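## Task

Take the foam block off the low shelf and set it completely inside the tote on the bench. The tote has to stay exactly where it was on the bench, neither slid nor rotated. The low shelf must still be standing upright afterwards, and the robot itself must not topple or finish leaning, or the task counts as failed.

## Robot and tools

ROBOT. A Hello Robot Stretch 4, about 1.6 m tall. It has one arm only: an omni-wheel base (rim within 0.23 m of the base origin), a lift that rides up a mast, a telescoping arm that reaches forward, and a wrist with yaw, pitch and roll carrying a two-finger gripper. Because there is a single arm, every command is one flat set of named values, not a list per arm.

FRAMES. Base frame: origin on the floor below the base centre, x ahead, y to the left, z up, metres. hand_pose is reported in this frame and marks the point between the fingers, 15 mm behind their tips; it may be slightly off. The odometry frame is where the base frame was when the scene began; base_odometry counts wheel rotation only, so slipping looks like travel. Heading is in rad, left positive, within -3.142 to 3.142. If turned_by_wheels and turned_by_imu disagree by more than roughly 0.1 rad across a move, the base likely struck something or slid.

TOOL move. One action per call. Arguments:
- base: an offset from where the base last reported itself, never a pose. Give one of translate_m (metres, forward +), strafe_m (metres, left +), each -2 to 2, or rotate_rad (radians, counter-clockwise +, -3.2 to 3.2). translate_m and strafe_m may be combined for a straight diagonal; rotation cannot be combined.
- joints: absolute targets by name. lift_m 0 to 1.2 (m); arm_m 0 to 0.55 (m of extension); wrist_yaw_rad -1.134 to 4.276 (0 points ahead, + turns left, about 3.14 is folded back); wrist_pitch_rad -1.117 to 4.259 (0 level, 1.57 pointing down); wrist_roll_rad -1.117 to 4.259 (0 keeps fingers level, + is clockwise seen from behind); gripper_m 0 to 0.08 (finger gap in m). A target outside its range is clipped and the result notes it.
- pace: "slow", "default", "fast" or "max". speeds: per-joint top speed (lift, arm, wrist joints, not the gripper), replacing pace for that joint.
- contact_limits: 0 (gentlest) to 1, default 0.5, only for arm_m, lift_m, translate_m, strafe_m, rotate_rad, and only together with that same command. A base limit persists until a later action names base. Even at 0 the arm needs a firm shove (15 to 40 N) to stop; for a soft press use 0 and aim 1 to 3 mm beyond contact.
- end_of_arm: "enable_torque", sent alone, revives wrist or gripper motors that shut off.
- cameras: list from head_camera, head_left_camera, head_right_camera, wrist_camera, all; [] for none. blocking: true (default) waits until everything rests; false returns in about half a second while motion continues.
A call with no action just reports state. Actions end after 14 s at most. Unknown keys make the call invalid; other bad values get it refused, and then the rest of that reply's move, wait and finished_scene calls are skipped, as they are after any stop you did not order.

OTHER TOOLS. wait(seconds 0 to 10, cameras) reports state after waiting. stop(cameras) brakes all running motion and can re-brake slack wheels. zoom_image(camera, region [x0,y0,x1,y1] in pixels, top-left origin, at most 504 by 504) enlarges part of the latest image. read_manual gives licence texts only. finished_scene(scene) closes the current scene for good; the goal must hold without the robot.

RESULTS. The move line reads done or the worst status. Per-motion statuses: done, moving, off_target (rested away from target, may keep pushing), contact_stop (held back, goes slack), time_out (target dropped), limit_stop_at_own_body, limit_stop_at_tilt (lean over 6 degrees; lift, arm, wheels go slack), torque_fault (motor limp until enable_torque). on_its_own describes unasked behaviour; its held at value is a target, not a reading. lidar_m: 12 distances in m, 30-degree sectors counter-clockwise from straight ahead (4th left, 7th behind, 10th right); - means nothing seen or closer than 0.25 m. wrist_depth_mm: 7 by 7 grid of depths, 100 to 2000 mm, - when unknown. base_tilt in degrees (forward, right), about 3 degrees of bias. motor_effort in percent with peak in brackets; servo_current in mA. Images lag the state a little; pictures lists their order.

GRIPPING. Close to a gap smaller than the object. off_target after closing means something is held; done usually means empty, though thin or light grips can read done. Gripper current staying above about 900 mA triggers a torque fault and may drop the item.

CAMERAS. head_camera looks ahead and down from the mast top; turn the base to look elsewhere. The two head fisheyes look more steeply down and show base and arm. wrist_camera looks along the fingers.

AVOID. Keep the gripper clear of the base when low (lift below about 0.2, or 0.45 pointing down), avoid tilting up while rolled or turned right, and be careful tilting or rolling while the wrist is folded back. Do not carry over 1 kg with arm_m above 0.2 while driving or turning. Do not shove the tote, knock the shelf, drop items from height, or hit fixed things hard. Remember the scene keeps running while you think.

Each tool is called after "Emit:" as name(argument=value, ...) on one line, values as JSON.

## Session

Emit:
move()

Scene clock: 0.00 s.
base_odometry: x=+0.000 y=+0.000 heading=+0.000
turned_by_wheels: +0.000
turned_by_imu: +0.000
base_tilt: forward=+0.0 right=+1.1
lidar_m: 1.63 1.61 1.77 2.51 2.47 2.10 1.03 1.02 1.12 2.58 2.34 2.46
base_status: not commanded
joint_positions: lift_m=+0.175 arm_m=+0.002 wrist_yaw_rad=+3.204 wrist_pitch_rad=+0.001 wrist_roll_rad=+0.000 gripper_m=+0.040
joint_status: not commanded
measured_speeds: all 0
motor_effort: lift_m=+20 arm_m=+4 wheel_0=-1 wheel_1=+0 wheel_2=+1
servo_current: wrist_yaw_rad=52 wrist_pitch_rad=52 wrist_roll_rad=46 gripper_m=39
hand_pose: x=-0.0446 y=+0.0741 z=+0.3532 quat_wxyz=(-0.031, +0.000, +0.000, +1.000) (m; base frame)
wrist_depth_mm: - 138 137 - - - - / - - 136 1308 - - - / - 117 135 1308 - - - / - 121 142 1281 - - - / 195 137 1182 1255 - - - / 215 1118 1182 1336 1708 1499 1397 / 211 1118 - 976 - - 1025
pictures: head_camera, head_left_camera, head_right_camera, wrist_camera

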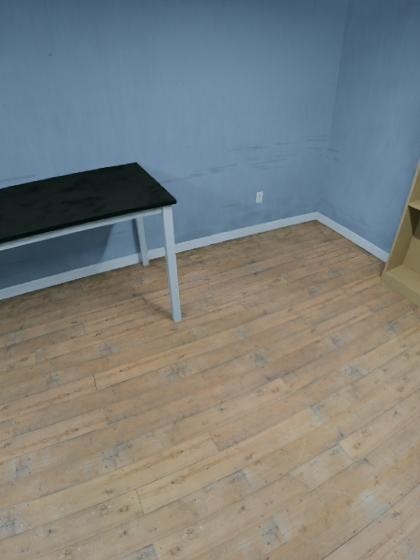

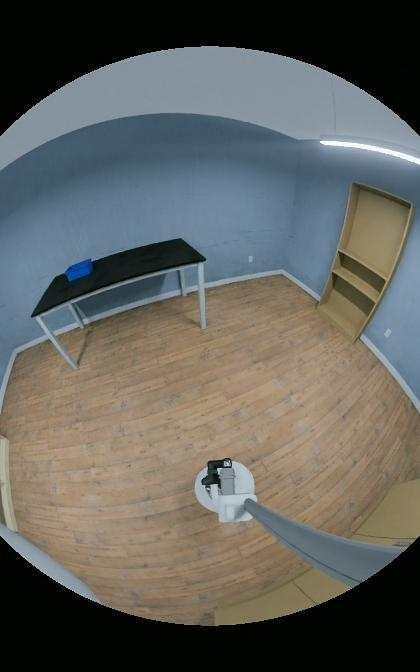

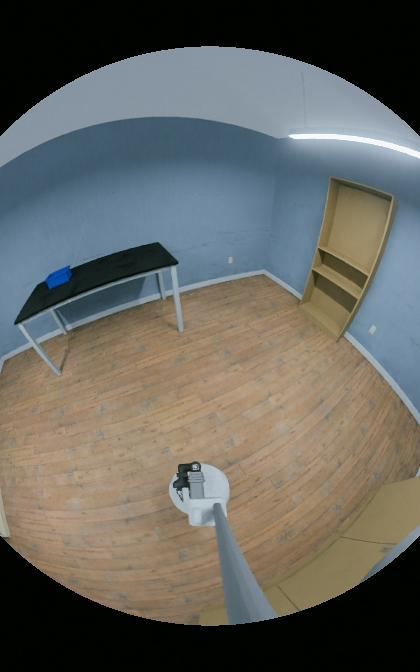

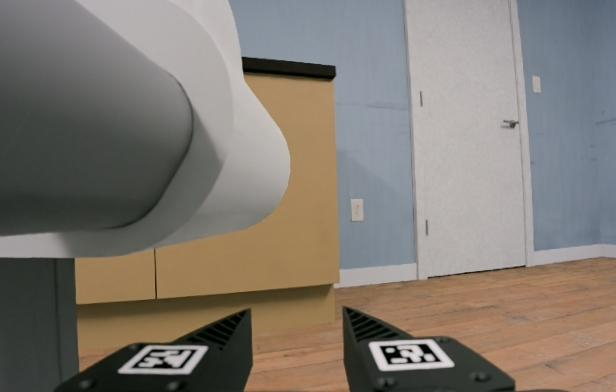

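Emit:
move(base={"rotate_rad": 1.75}, joints={"wrist_yaw_rad": 0, "lift_m": 0.9, "gripper_m": 0.08})

Scene clock: 6.20 s.
move: done
base_odometry: x=+0.000 y=+0.000 heading=+1.750
turned_by_wheels: +1.750
turned_by_imu: +1.743
base_tilt: forward=+0.1 right=+0.9
lidar_m: 2.48 2.48 1.91 1.02 1.03 1.24 2.58 2.34 2.91 1.61 1.64 1.93
base_status: done
joint_positions: lift_m=+0.900 arm_m=+0.002 wrist_yaw_rad=+0.002 wrist_pitch_rad=+0.001 wrist_roll_rad=+0.000 gripper_m=+0.080
joint_status: all done
measured_speeds: all 0
motor_effort: lift_m=+23(27) arm_m=-3(4) wheel_0=-1(9) wheel_1=-2(10) wheel_2=+1(10)
servo_current: wrist_yaw_rad=52(130) wrist_pitch_rad=52(72) wrist_roll_rad=52(52) gripper_m=39(78)
hand_pose: x=+0.3860 y=-0.0870 z=+1.0777 quat_wxyz=(+1.000, +0.000, +0.000, +0.001) (m; base frame)
wrist_depth_mm: - - - - - - - / - - - - - - - / - - - - - - - / - - - - - - - / - - - - - - - / - - - - - - - / - 109 145 - - - -
pictures: head_camera, head_left_camera, head_right_camera, wrist_camera

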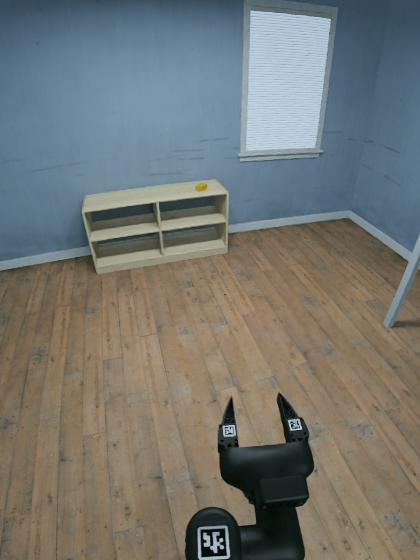

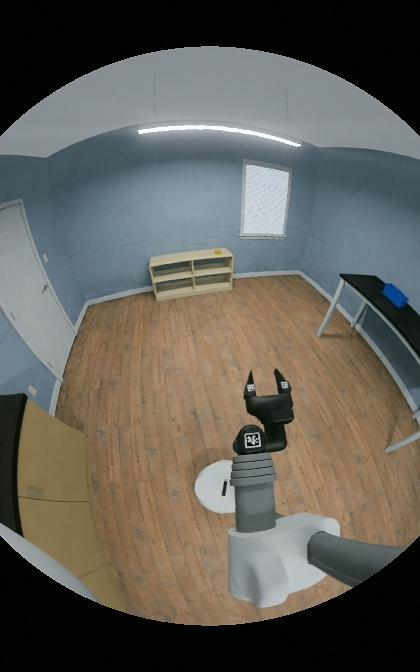

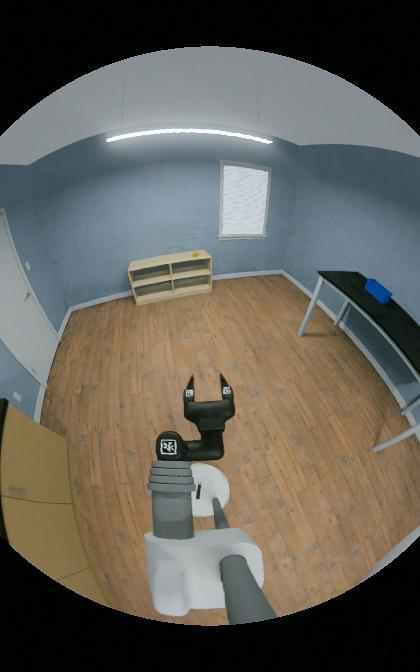

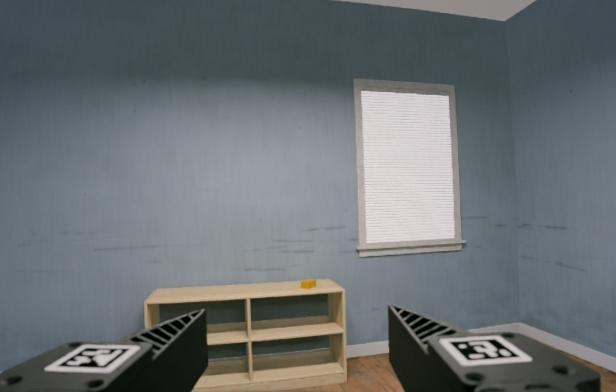

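Emit:
move(base={"rotate_rad": 0.298}, joints={"wrist_pitch_rad": 1.57}, cameras=[])

Emit:
move(base={"translate_m": 1.97, "strafe_m": -0.665}, pace="fast")

Scene clock: 14.20 s.
move: done
base_odometry: x=+0.000 y=+0.000 heading=+2.048
turned_by_wheels: +0.298
turned_by_imu: +0.296
base_tilt: forward=+0.1 right=+0.9
lidar_m: 2.49 2.22 1.05 1.03 1.09 1.57 2.35 2.43 1.68 1.62 1.71 2.55
base_status: done
joint_positions: lift_m=+0.900 arm_m=+0.002 wrist_yaw_rad=+0.002 wrist_pitch_rad=+1.567 wrist_roll_rad=+0.000 gripper_m=+0.080
joint_status: all done
measured_speeds: all 0
motor_effort: lift_m=+23(24) arm_m=-4(4) wheel_0=-1(7) wheel_1=-2(9) wheel_2=+1(9)
servo_current: wrist_yaw_rad=46(59) wrist_pitch_rad=39(111) wrist_roll_rad=39(52) gripper_m=39(46)
hand_pose: x=+0.1741 y=-0.0874 z=+0.8653 quat_wxyz=(+0.708, -0.001, +0.706, +0.001) (m; base frame)
wrist_depth_mm: 1060 1042 1042 1060 1042 1042 1025 / 1025 1042 1025 1042 1025 1025 1025 / 1008 1025 1025 1042 1025 1025 1025 / 1025 1025 1025 1025 1025 1008 1025 / 1025 1008 809 798 1008 1008 1008 / 1025 1025 798 798 1008 1025 1008 / - 108 788 788 991 - -
pictures: none
No camera images: "cameras" was empty.

Scene clock: 20.97 s.
move: done
base_odometry: x=-0.314 y=+2.056 heading=+2.048
turned_by_wheels: +0.000
turned_by_imu: -0.002
base_tilt: forward=+0.0 right=+1.0
lidar_m: 0.48 0.53 0.74 2.14 2.15 2.42 - 1.49 1.33 2.01 1.13 0.49
base_status: done
joint_positions: lift_m=+0.900 arm_m=+0.002 wrist_yaw_rad=+0.002 wrist_pitch_rad=+1.567 wrist_roll_rad=+0.000 gripper_m=+0.080
joint_status: not commanded
measured_speeds: all 0
motor_effort: lift_m=+23(23) arm_m=-3(4) wheel_0=-1(11) wheel_1=+3(7) wheel_2=+0(13)
servo_current: wrist_yaw_rad=46(59) wrist_pitch_rad=46(72) wrist_roll_rad=46(52) gripper_m=33(46)
hand_pose: x=+0.1740 y=-0.0874 z=+0.8653 quat_wxyz=(+0.708, -0.001, +0.706, +0.001) (m; base frame)
wrist_depth_mm: 691 683 676 691 676 640 1025 / 946 960 960 960 946 1042 1025 / 1025 1025 1042 1025 1025 1008 1008 / 1042 1025 1025 1025 1042 1008 1025 / 1025 1008 798 798 1008 1008 991 / 1008 1025 788 798 1008 991 991 / - 109 798 788 991 - -
pictures: head_camera, head_left_camera, head_right_camera, wrist_camera

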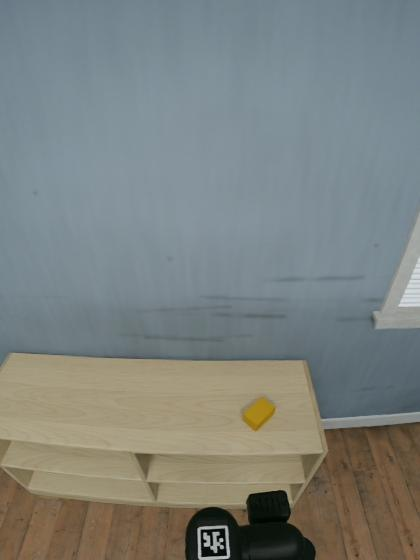

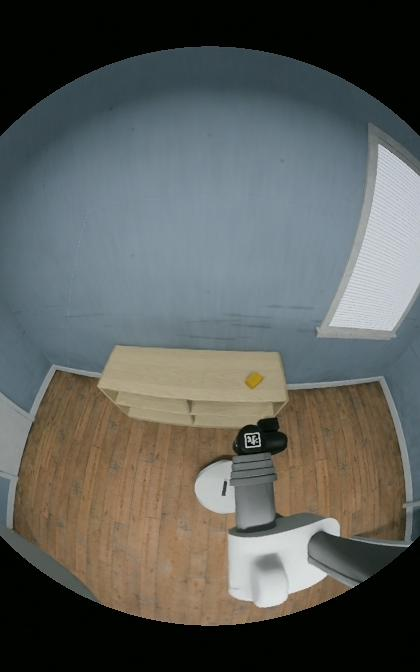

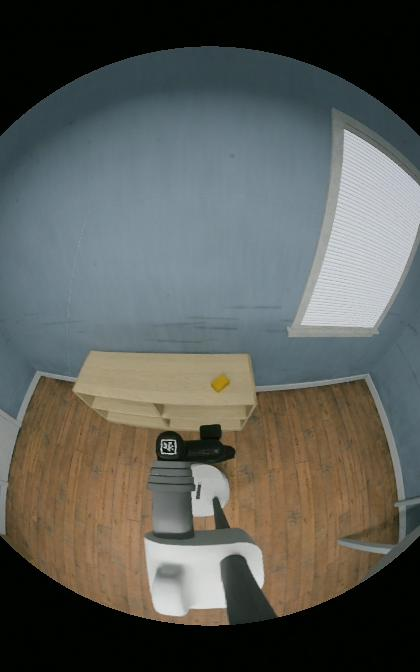

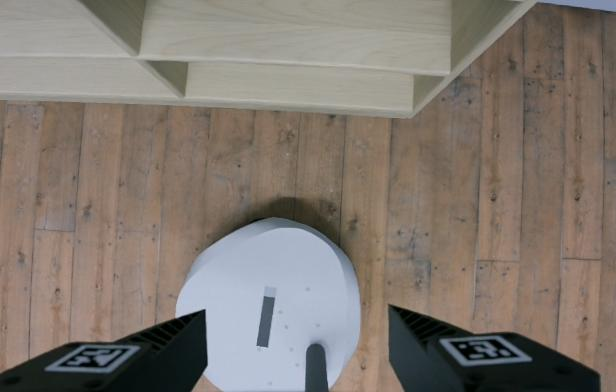

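Emit:
move(base={"translate_m": 0.13, "strafe_m": -0.09}, joints={"arm_m": 0.25}, cameras=["wrist_camera"])

Scene clock: 28.10 s.
move: done
base_odometry: x=-0.294 y=+2.212 heading=+2.048
turned_by_wheels: +0.000
turned_by_imu: -0.001
base_tilt: forward=+0.1 right=+0.9
lidar_m: 0.35 0.39 0.56 2.22 2.29 2.57 - 1.37 1.37 1.92 0.96 0.36
base_status: done
joint_positions: lift_m=+0.900 arm_m=+0.250 wrist_yaw_rad=+0.002 wrist_pitch_rad=+1.567 wrist_roll_rad=+0.000 gripper_m=+0.080
joint_status: all done
measured_speeds: all 0
motor_effort: lift_m=+23(23) arm_m=+8(12) wheel_0=+0(10) wheel_1=-1(6) wheel_2=+0(12)
servo_current: wrist_yaw_rad=52(59) wrist_pitch_rad=46(78) wrist_roll_rad=46(52) gripper_m=39(46)
hand_pose: x=+0.4214 y=-0.0874 z=+0.8653 quat_wxyz=(+0.708, -0.001, +0.706, +0.001) (m; base frame)
wrist_depth_mm: 415 415 415 415 413 413 - / 415 413 413 413 407 410 - / 410 410 407 407 404 407 1025 / 404 407 404 359 402 402 1025 / 404 402 404 402 397 399 1008 / 991 402 399 402 399 399 1008 / - 109 788 788 1008 - -
pictures: wrist_camera

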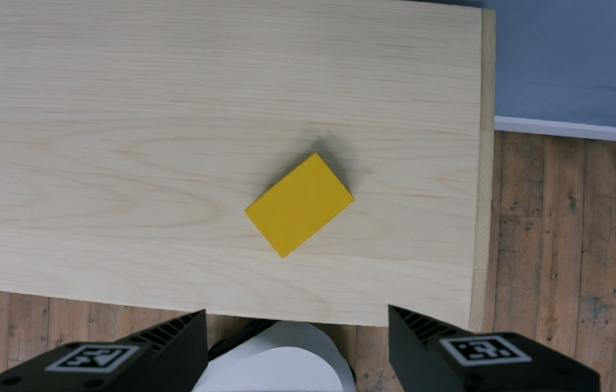

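Emit:
move(joints={"arm_m": 0.304, "wrist_roll_rad": 0.88, "lift_m": 0.79}, cameras=["wrist_camera"])

Scene clock: 38.10 s.
move: done
base_odometry: x=-0.294 y=+2.212 heading=+2.048
turned_by_wheels: +0.000
turned_by_imu: -0.001
base_tilt: forward=+0.1 right=+0.9
lidar_m: 0.34 0.37 0.55 2.23 2.30 2.55 - 1.35 1.36 1.93 0.94 0.38
base_status: not commanded
joint_positions: lift_m=+0.790 arm_m=+0.304 wrist_yaw_rad=+0.002 wrist_pitch_rad=+1.567 wrist_roll_rad=+0.878 gripper_m=+0.080
joint_status: all done
measured_speeds: all 0
motor_effort: lift_m=+16(23) arm_m=+8(11) wheel_0=+1(1) wheel_1=-1(1) wheel_2=+0(0)
servo_current: wrist_yaw_rad=52(59) wrist_pitch_rad=59(65) wrist_roll_rad=52(98) gripper_m=39(46)
hand_pose: x=+0.4754 y=-0.0874 z=+0.7558 quat_wxyz=(+0.641, +0.300, +0.639, -0.299) (m; base frame)
wrist_depth_mm: 283 301 298 298 297 917 917 / 306 298 298 297 296 904 891 / 297 297 296 294 294 293 904 / 296 296 293 293 291 291 291 / 296 294 293 248 290 291 904 / 294 293 291 247 290 291 891 / - 109 246 289 287 - -
pictures: wrist_camera

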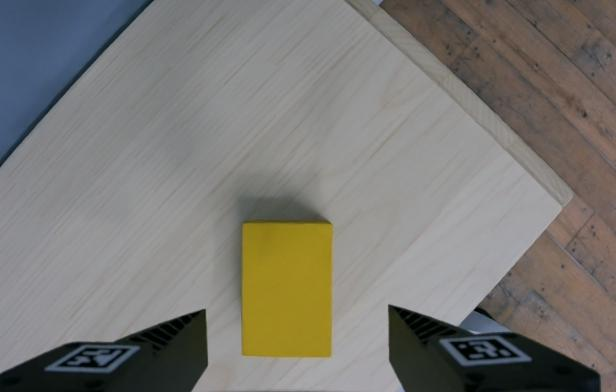

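Emit:
move(joints={"arm_m": 0.311, "lift_m": 0.671}, contact_limits={"lift_m": 0.2}, cameras=["wrist_camera"])

Emit:
move(joints={"gripper_m": 0.03}, cameras=["wrist_camera"])

Emit:
move(joints={"lift_m": 0.9}, cameras=["wrist_camera"])

Scene clock: 47.43 s.
move: done
base_odometry: x=-0.294 y=+2.212 heading=+2.048
turned_by_wheels: +0.000
turned_by_imu: -0.001
base_tilt: forward=+0.0 right=+1.1
lidar_m: 0.34 0.38 0.56 2.24 2.30 2.55 - 1.36 1.37 1.92 0.95 0.37
base_status: not commanded
joint_positions: lift_m=+0.671 arm_m=+0.311 wrist_yaw_rad=+0.002 wrist_pitch_rad=+1.567 wrist_roll_rad=+0.878 gripper_m=+0.080
joint_status: all done
measured_speeds: all 0
motor_effort: lift_m=+16(17) arm_m=+8(10) wheel_0=+1(1) wheel_1=-1(1) wheel_2=+0(0)
servo_current: wrist_yaw_rad=52(59) wrist_pitch_rad=65(72) wrist_roll_rad=46(52) gripper_m=39(46)
contact_limits: lift_m 0.2
hand_pose: x=+0.4824 y=-0.0874 z=+0.6368 quat_wxyz=(+0.641, +0.301, +0.639, -0.299) (m; base frame)
wrist_depth_mm: 179 178 178 177 177 176 - / 178 177 177 176 175 174 - / 177 176 176 175 174 174 173 / 176 176 174 175 173 173 172 / 175 175 129 129 172 172 172 / 175 173 128 128 172 171 171 / - 109 128 127 147 - -
pictures: wrist_camera

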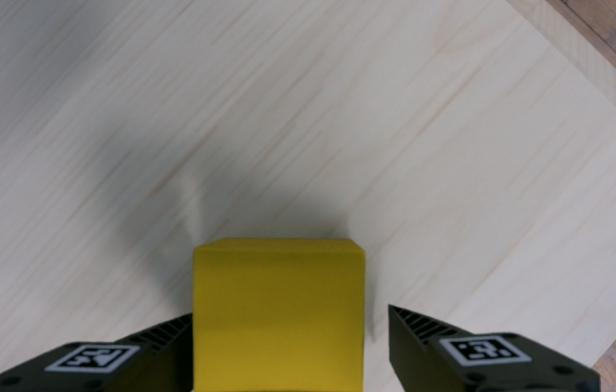

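Scene clock: 48.50 s.
move: off_target
base_odometry: x=-0.294 y=+2.212 heading=+2.048
turned_by_wheels: +0.000
turned_by_imu: +0.000
base_tilt: forward=+0.1 right=+1.1
lidar_m: 0.35 0.38 0.55 2.23 2.31 2.55 - 1.38 1.36 1.93 0.93 0.36
base_status: not commanded
joint_positions: lift_m=+0.671 arm_m=+0.311 wrist_yaw_rad=+0.002 wrist_pitch_rad=+1.567 wrist_roll_rad=+0.878 gripper_m=+0.055
joint_status: gripper_m off_target (ended at +0.055, target +0.030)
measured_speeds: all 0
on_its_own: gripper_m is held at +0.049, not at your +0.030, by its contact guard: the fingers met something
motor_effort: lift_m=+16(17) arm_m=+8(8) wheel_0=+1(1) wheel_1=-1(1) wheel_2=+0(0)
servo_current: wrist_yaw_rad=46(59) wrist_pitch_rad=39(52) wrist_roll_rad=46(52) gripper_m=696(891)
contact_limits: lift_m 0.2
hand_pose: x=+0.4824 y=-0.0874 z=+0.6368 quat_wxyz=(+0.641, +0.301, +0.639, -0.299) (m; base frame)
wrist_depth_mm: 178 178 178 177 176 175 - / 177 178 177 176 175 175 - / 177 176 176 175 175 175 173 / 176 175 175 174 173 173 173 / 175 174 155 128 173 172 172 / 174 174 128 128 172 172 171 / 173 173 127 127 117 - -
pictures: wrist_camera

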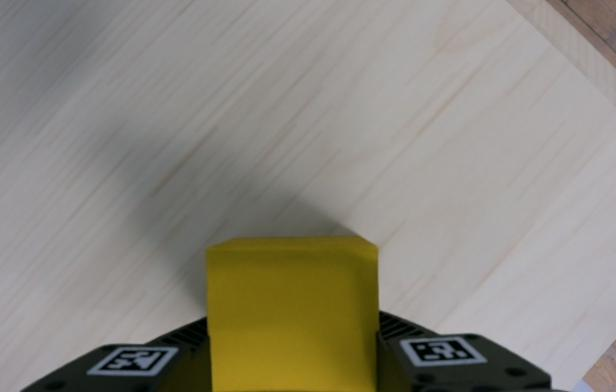

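Scene clock: 50.53 s.
move: done
base_odometry: x=-0.294 y=+2.212 heading=+2.048
turned_by_wheels: +0.000
turned_by_imu: +0.000
base_tilt: forward=+0.0 right=+0.9
lidar_m: 0.34 0.39 0.55 2.23 2.29 2.57 - 1.36 1.35 1.94 0.94 0.36
base_status: not commanded
joint_positions: lift_m=+0.900 arm_m=+0.311 wrist_yaw_rad=+0.002 wrist_pitch_rad=+1.567 wrist_roll_rad=+0.878 gripper_m=+0.055
joint_status: all done
measured_speeds: all 0
on_its_own: gripper_m is held at +0.049, not at your +0.030, by its contact guard: the fingers met something
motor_effort: lift_m=+23(26) arm_m=+8(8) wheel_0=+1(1) wheel_1=-1(1) wheel_2=+0(0)
servo_current: wrist_yaw_rad=52(59) wrist_pitch_rad=39(65) wrist_roll_rad=46(52) gripper_m=689(702)
hand_pose: x=+0.4824 y=-0.0874 z=+0.8652 quat_wxyz=(+0.641, +0.301, +0.639, -0.299) (m; base frame)
wrist_depth_mm: 278 349 410 410 1042 1025 1025 / 317 389 407 410 1025 1025 1008 / 366 407 404 407 404 1008 1025 / 407 404 404 404 402 404 1025 / 407 404 404 129 402 1008 991 / 404 404 128 128 128 991 991 / 402 399 128 127 117 - -
pictures: wrist_camera

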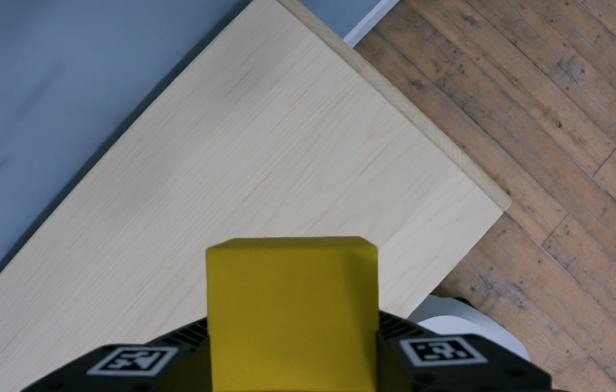

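Emit:
move(joints={"arm_m": 0.02, "lift_m": 1.0}, cameras=[])

Emit:
move(base={"translate_m": -1.347, "strafe_m": -0.401}, cameras=[])

Emit:
move(base={"rotate_rad": -1.568}, joints={"lift_m": 1.18})

Scene clock: 71.00 s.
move: done
base_odometry: x=-0.294 y=+2.212 heading=+2.048
turned_by_wheels: +0.000
turned_by_imu: -0.001
base_tilt: forward=-0.1 right=+1.0
lidar_m: 0.34 0.37 0.54 2.22 2.31 2.56 - 1.37 1.36 1.92 0.94 0.36
base_status: not commanded
joint_positions: lift_m=+1.000 arm_m=+0.020 wrist_yaw_rad=+0.002 wrist_pitch_rad=+1.567 wrist_roll_rad=+0.878 gripper_m=+0.055
joint_status: all done
measured_speeds: all 0
on_its_own: gripper_m is held at +0.049, not at your +0.030, by its contact guard: the fingers met something
motor_effort: lift_m=+24(27) arm_m=-8(11) wheel_0=+0(1) wheel_1=-1(1) wheel_2=+0(0)
servo_current: wrist_yaw_rad=59(59) wrist_pitch_rad=39(65) wrist_roll_rad=46(52) gripper_m=689(702)
hand_pose: x=+0.1921 y=-0.0874 z=+0.9652 quat_wxyz=(+0.641, +0.301, +0.639, -0.300) (m; base frame)
wrist_depth_mm: 521 517 512 1160 1138 1138 1138 / 517 512 512 1138 1160 1138 1118 / 512 512 504 1160 1118 1118 1118 / 508 508 768 1138 1138 1118 1118 / 508 508 778 129 1098 1118 1118 / 508 778 128 128 128 1118 1118 / 504 126 127 127 117 - -
pictures: none
No camera images: "cameras" was empty.

Scene clock: 77.13 s.
move: done
base_odometry: x=+0.681 y=+1.199 heading=+2.047
turned_by_wheels: +0.000
turned_by_imu: -0.005
base_tilt: forward=+0.0 right=+0.9
lidar_m: 1.68 1.75 2.81 2.16 2.27 3.46 3.11 0.74 0.54 0.50 0.56 2.06
base_status: done
joint_positions: lift_m=+1.000 arm_m=+0.020 wrist_yaw_rad=+0.002 wrist_pitch_rad=+1.567 wrist_roll_rad=+0.878 gripper_m=+0.055
joint_status: not commanded
measured_speeds: all 0
on_its_own: gripper_m is held at +0.049, not at your +0.030, by its contact guard: the fingers met something
motor_effort: lift_m=+23(24) arm_m=-8(8) wheel_0=-2(6) wheel_1=+0(12) wheel_2=-2(11)
servo_current: wrist_yaw_rad=52(59) wrist_pitch_rad=33(78) wrist_roll_rad=46(52) gripper_m=696(702)
hand_pose: x=+0.1921 y=-0.0874 z=+0.9653 quat_wxyz=(+0.641, +0.301, +0.639, -0.300) (m; base frame)
wrist_depth_mm: 1160 1182 1160 1160 1118 1138 1138 / 1138 1138 1138 1138 1118 1138 1118 / 1138 1138 1118 1138 1118 1118 1118 / 1138 1160 1118 1118 1138 1118 1118 / 1118 1138 1118 129 1098 1098 1098 / 1138 1098 129 128 128 1098 1098 / 1098 1118 127 127 117 - -
pictures: none
No camera images: "cameras" was empty.

Scene clock: 79.40 s.
move: done
base_odometry: x=+0.681 y=+1.199 heading=+0.480
turned_by_wheels: -1.568
turned_by_imu: -1.562
base_tilt: forward=+0.0 right=+1.0
lidar_m: 0.52 0.56 2.06 1.65 1.77 2.82 2.19 2.31 3.47 3.08 0.72 0.53
base_status: done
joint_positions: lift_m=+1.180 arm_m=+0.020 wrist_yaw_rad=+0.002 wrist_pitch_rad=+1.567 wrist_roll_rad=+0.878 gripper_m=+0.055
joint_status: all done
measured_speeds: all 0
on_its_own: gripper_m is held at +0.049, not at your +0.030, by its contact guard: the fingers met something
motor_effort: lift_m=+24(27) arm_m=-8(8) wheel_0=+3(7) wheel_1=+2(10) wheel_2=+1(8)
servo_current: wrist_yaw_rad=52(59) wrist_pitch_rad=59(72) wrist_roll_rad=46(52) gripper_m=696(696)
hand_pose: x=+0.1921 y=-0.0874 z=+1.1452 quat_wxyz=(+0.641, +0.301, +0.639, -0.300) (m; base frame)
wrist_depth_mm: - 1336 1308 1336 1308 1308 1281 / 1336 1336 1308 1308 1308 1308 1308 / 1336 1336 1308 1336 1308 1308 1308 / 1308 1336 1308 1308 1308 1281 1281 / 1308 1336 1308 129 1308 1308 1308 / 1308 1336 128 128 128 1255 1255 / 1308 1308 128 127 117 - -
pictures: head_camera, head_left_camera, head_right_camera, wrist_camera

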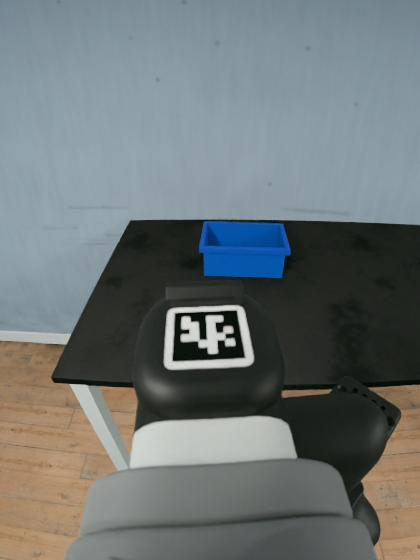

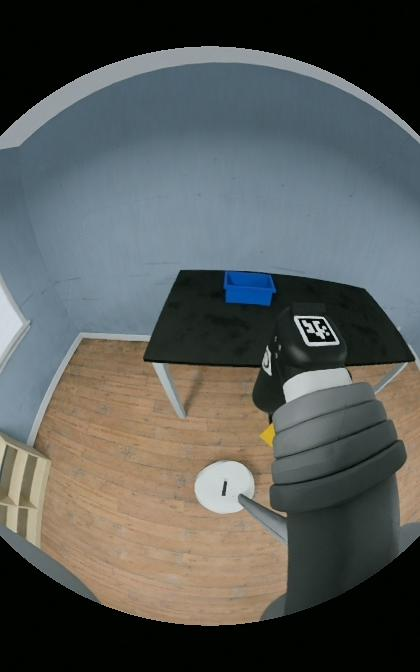

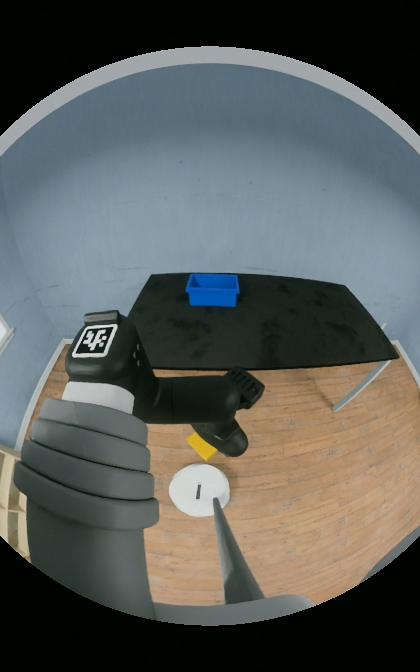

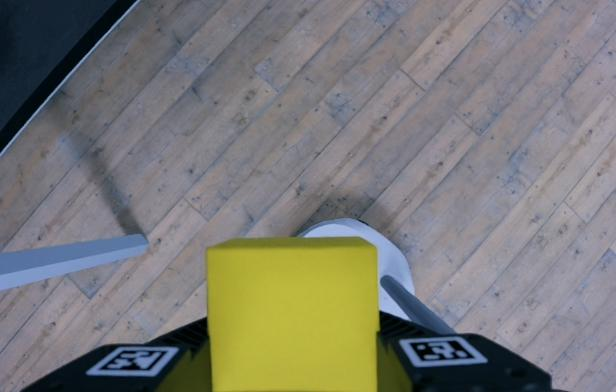

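Emit:
move(base={"translate_m": 0.37, "strafe_m": -0.03}, cameras=[])

Emit:
move(joints={"arm_m": 0.45}, cameras=["wrist_camera", "head_right_camera"])

Scene clock: 92.90 s.
move: done
base_odometry: x=+1.023 y=+1.344 heading=+0.480
turned_by_wheels: +0.000
turned_by_imu: +0.000
base_tilt: forward=+0.1 right=+1.0
lidar_m: 0.25 0.25 0.26 1.76 1.79 3.18 3.15 2.67 3.16 0.52 0.25 0.25
base_status: done
joint_positions: lift_m=+1.180 arm_m=+0.020 wrist_yaw_rad=+0.002 wrist_pitch_rad=+1.567 wrist_roll_rad=+0.878 gripper_m=+0.055
joint_status: not commanded
measured_speeds: all 0
on_its_own: gripper_m is held at +0.049, not at your +0.030, by its contact guard: the fingers met something
motor_effort: lift_m=+23(24) arm_m=-8(8) wheel_0=+2(8) wheel_1=+2(8) wheel_2=+2(11)
servo_current: wrist_yaw_rad=46(59) wrist_pitch_rad=59(72) wrist_roll_rad=46(52) gripper_m=696(702)
hand_pose: x=+0.1921 y=-0.0874 z=+1.1453 quat_wxyz=(+0.641, +0.301, +0.639, -0.300) (m; base frame)
wrist_depth_mm: - - - - - - 1308 / - - - - - 1336 1281 / - - - - - 1308 1281 / - - - - 1308 1308 1281 / - - 129 128 1281 1281 1308 / - - 128 128 128 1281 1281 / - - 127 127 117 - -
pictures: none
No camera images: "cameras" was empty.

Scene clock: 95.27 s.
move: done
base_odometry: x=+1.023 y=+1.344 heading=+0.480
turned_by_wheels: +0.000
turned_by_imu: +0.000
base_tilt: forward=+0.1 right=+1.2
lidar_m: 0.25 0.25 0.27 1.78 1.78 3.18 3.14 2.70 3.17 0.52 0.25 0.25
base_status: not commanded
joint_positions: lift_m=+1.180 arm_m=+0.450 wrist_yaw_rad=+0.002 wrist_pitch_rad=+1.567 wrist_roll_rad=+0.878 gripper_m=+0.055
joint_status: all done
measured_speeds: all 0
on_its_own: gripper_m is held at +0.049, not at your +0.030, by its contact guard: the fingers met something
motor_effort: lift_m=+23(23) arm_m=+8(11) wheel_0=+2(2) wheel_1=+2(2) wheel_2=+2(2)
servo_current: wrist_yaw_rad=52(59) wrist_pitch_rad=59(78) wrist_roll_rad=46(52) gripper_m=696(702)
hand_pose: x=+0.6214 y=-0.0874 z=+1.1453 quat_wxyz=(+0.641, +0.301, +0.639, -0.300) (m; base frame)
wrist_depth_mm: - - - - - - - / - - 364 379 - - - / - 264 379 377 375 257 - / 264 379 377 377 375 - - / 262 322 375 128 128 - - / - 268 128 128 - - - / - - 128 127 117 - -
pictures: head_right_camera, wrist_camera

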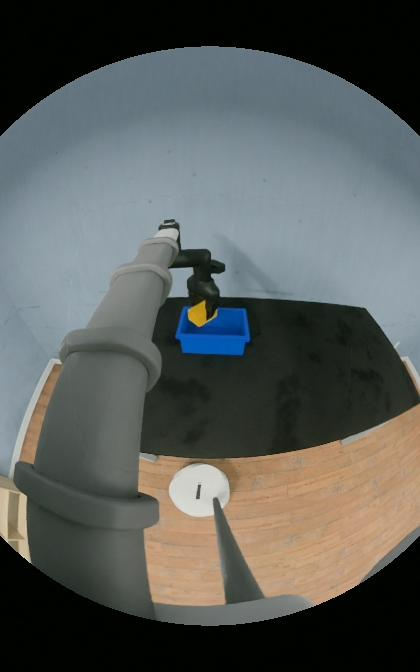

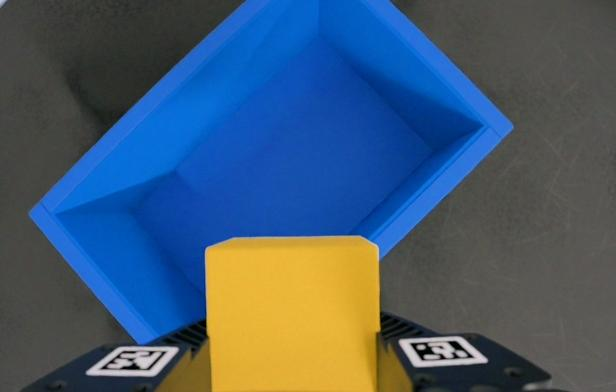

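Emit:
move(base={"strafe_m": -0.047}, joints={"arm_m": 0.512, "wrist_roll_rad": 0.09}, cameras=["wrist_camera"])

Scene clock: 117.50 s.
move: done
base_odometry: x=+1.045 y=+1.302 heading=+0.480
turned_by_wheels: +0.000
turned_by_imu: -0.001
base_tilt: forward=+0.0 right=+0.9
lidar_m: 0.25 0.25 0.26 1.79 1.84 3.18 3.14 2.71 3.11 0.51 0.25 0.25
base_status: done
joint_positions: lift_m=+1.180 arm_m=+0.512 wrist_yaw_rad=+0.002 wrist_pitch_rad=+1.567 wrist_roll_rad=+0.092 gripper_m=+0.055
joint_status: all done
measured_speeds: all 0
on_its_own: gripper_m is held at +0.049, not at your +0.030, by its contact guard: the fingers met something
motor_effort: lift_m=+23(23) arm_m=+8(11) wheel_0=+0(11) wheel_1=+0(8) wheel_2=+1(4)
servo_current: wrist_yaw_rad=46(59) wrist_pitch_rad=78(78) wrist_roll_rad=52(111) gripper_m=689(702)
hand_pose: x=+0.6834 y=-0.0874 z=+1.1453 quat_wxyz=(+0.708, +0.032, +0.705, -0.032) (m; base frame)
wrist_depth_mm: - - - - - - - / - - - - - - - / - 262 262 262 259 259 - / - 291 377 375 377 - - / - 291 375 128 373 - - / - 290 128 128 133 - - / - 255 127 127 117 - -
pictures: wrist_camera

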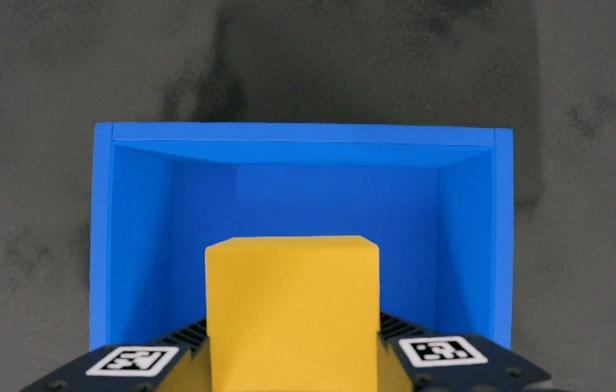

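Emit:
move(joints={"arm_m": 0.522, "lift_m": 1.003}, contact_limits={"lift_m": 0.1}, speeds={"lift_m": 0.2}, cameras=["wrist_camera"])

Scene clock: 125.03 s.
move: done
base_odometry: x=+1.045 y=+1.302 heading=+0.480
turned_by_wheels: +0.000
turned_by_imu: -0.001
base_tilt: forward=+0.0 right=+0.8
lidar_m: 0.25 0.25 0.28 1.81 1.82 3.18 2.57 2.71 3.10 0.48 0.26 0.25
base_status: not commanded
joint_positions: lift_m=+1.003 arm_m=+0.522 wrist_yaw_rad=+0.002 wrist_pitch_rad=+1.567 wrist_roll_rad=+0.092 gripper_m=+0.055
joint_status: all done
measured_speeds: all 0
on_its_own: gripper_m is held at +0.049, not at your +0.030, by its contact guard: the fingers met something
motor_effort: lift_m=+16(22) arm_m=+8(11) wheel_0=+0(1) wheel_1=-1(1) wheel_2=+1(1)
servo_current: wrist_yaw_rad=46(59) wrist_pitch_rad=59(65) wrist_roll_rad=39(59) gripper_m=696(702)
contact_limits: lift_m 0.1
hand_pose: x=+0.6934 y=-0.0874 z=+0.9688 quat_wxyz=(+0.708, +0.032, +0.705, -0.032) (m; base frame)
wrist_depth_mm: - - - - - - - / - - - - - - - / 197 200 200 200 200 199 - / 198 201 200 198 198 198 196 / 189 198 198 128 197 196 195 / 197 198 128 128 196 196 192 / 186 197 127 127 117 - -
pictures: wrist_camera

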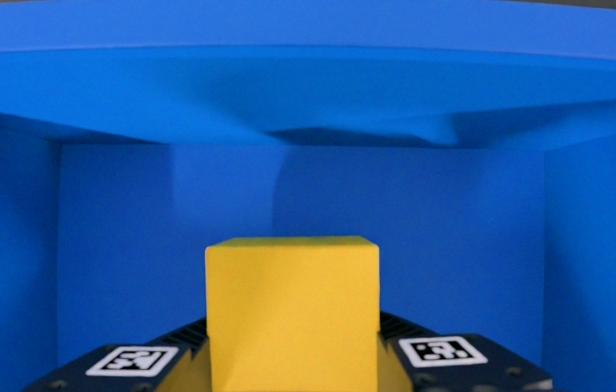

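Emit:
move(joints={"lift_m": 0.987}, contact_limits={"lift_m": 0.1}, speeds={"lift_m": 0.1}, cameras=[])

Emit:
move(joints={"gripper_m": 0.079}, cameras=[])

Emit:
move(joints={"lift_m": 1.18}, cameras=["wrist_camera"])

Scene clock: 128.73 s.
move: done
base_odometry: x=+1.045 y=+1.302 heading=+0.480
turned_by_wheels: +0.000
turned_by_imu: -0.001
base_tilt: forward=+0.2 right=+0.9
lidar_m: 0.25 0.25 0.27 1.83 1.83 3.18 2.56 2.70 3.11 0.53 0.25 0.25
base_status: not commanded
joint_positions: lift_m=+0.987 arm_m=+0.522 wrist_yaw_rad=+0.002 wrist_pitch_rad=+1.567 wrist_roll_rad=+0.092 gripper_m=+0.055
joint_status: all done
measured_speeds: all 0
on_its_own: gripper_m is held at +0.049, not at your +0.030, by its contact guard: the fingers met something
motor_effort: lift_m=+17(17) arm_m=+8(8) wheel_0=+0(1) wheel_1=-1(1) wheel_2=+1(1)
servo_current: wrist_yaw_rad=46(59) wrist_pitch_rad=46(78) wrist_roll_rad=46(59) gripper_m=696(702)
contact_limits: lift_m 0.1
hand_pose: x=+0.6934 y=-0.0874 z=+0.9528 quat_wxyz=(+0.708, +0.032, +0.705, -0.032) (m; base frame)
wrist_depth_mm: - - - - - - - / - - - - - - - / 186 185 184 183 183 182 - / 183 184 183 183 182 182 182 / 183 182 182 129 181 181 181 / 182 182 128 128 181 180 - / 181 181 127 127 117 - -
pictures: none
No camera images: "cameras" was empty.

Scene clock: 129.77 s.
move: done
base_odometry: x=+1.045 y=+1.302 heading=+0.480
turned_by_wheels: +0.000
turned_by_imu: +0.000
base_tilt: forward=-0.1 right=+1.0
lidar_m: 0.25 0.25 0.25 1.80 1.83 3.18 2.56 2.70 3.12 0.50 0.25 0.25
base_status: not commanded
joint_positions: lift_m=+0.987 arm_m=+0.522 wrist_yaw_rad=+0.002 wrist_pitch_rad=+1.567 wrist_roll_rad=+0.092 gripper_m=+0.079
joint_status: all done
measured_speeds: all 0
motor_effort: lift_m=+17(17) arm_m=+8(8) wheel_0=+0(0) wheel_1=-1(1) wheel_2=+1(1)
servo_current: wrist_yaw_rad=52(59) wrist_pitch_rad=65(85) wrist_roll_rad=46(52) gripper_m=39(696)
contact_limits: lift_m 0.1
hand_pose: x=+0.6934 y=-0.0874 z=+0.9528 quat_wxyz=(+0.708, +0.032, +0.705, -0.032) (m; base frame)
wrist_depth_mm: - - - - - - - / - - - - - - - / 185 184 184 183 183 182 - / 185 184 183 183 182 182 182 / 183 182 182 137 181 181 181 / 182 182 136 136 180 180 - / - 109 136 135 135 - -
pictures: none
No camera images: "cameras" was empty.

Scene clock: 131.67 s.
move: done
base_odometry: x=+1.045 y=+1.302 heading=+0.480
turned_by_wheels: +0.000
turned_by_imu: +0.000
base_tilt: forward=+0.0 right=+1.0
lidar_m: 0.25 0.25 0.27 1.80 1.82 3.17 3.16 2.71 3.12 0.48 0.25 0.25
base_status: not commanded
joint_positions: lift_m=+1.180 arm_m=+0.522 wrist_yaw_rad=+0.002 wrist_pitch_rad=+1.567 wrist_roll_rad=+0.092 gripper_m=+0.079
joint_status: all done
measured_speeds: all 0
motor_effort: lift_m=+24(26) arm_m=+8(8) wheel_0=+0(1) wheel_1=-1(1) wheel_2=+1(1)
servo_current: wrist_yaw_rad=52(59) wrist_pitch_rad=46(78) wrist_roll_rad=52(52) gripper_m=39(46)
hand_pose: x=+0.6934 y=-0.0874 z=+1.1452 quat_wxyz=(+0.708, +0.032, +0.705, -0.032) (m; base frame)
wrist_depth_mm: - - - - - - - / - - - - - - - / - 262 262 259 259 - - / - 289 377 375 375 - - / - 289 375 327 373 - - / - 290 373 329 370 - - / - 109 297 322 298 - -
pictures: wrist_camera

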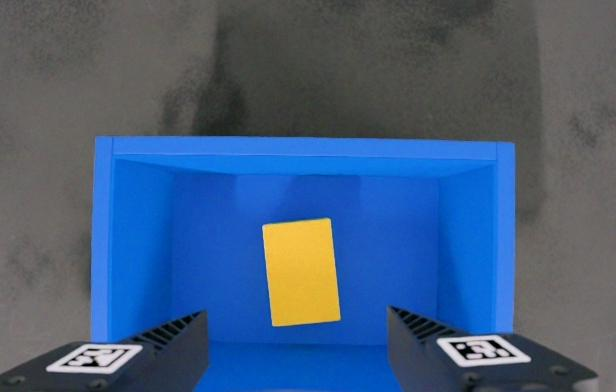

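Emit:
finished_scene(scene=2)

The scene is finished: the task was done.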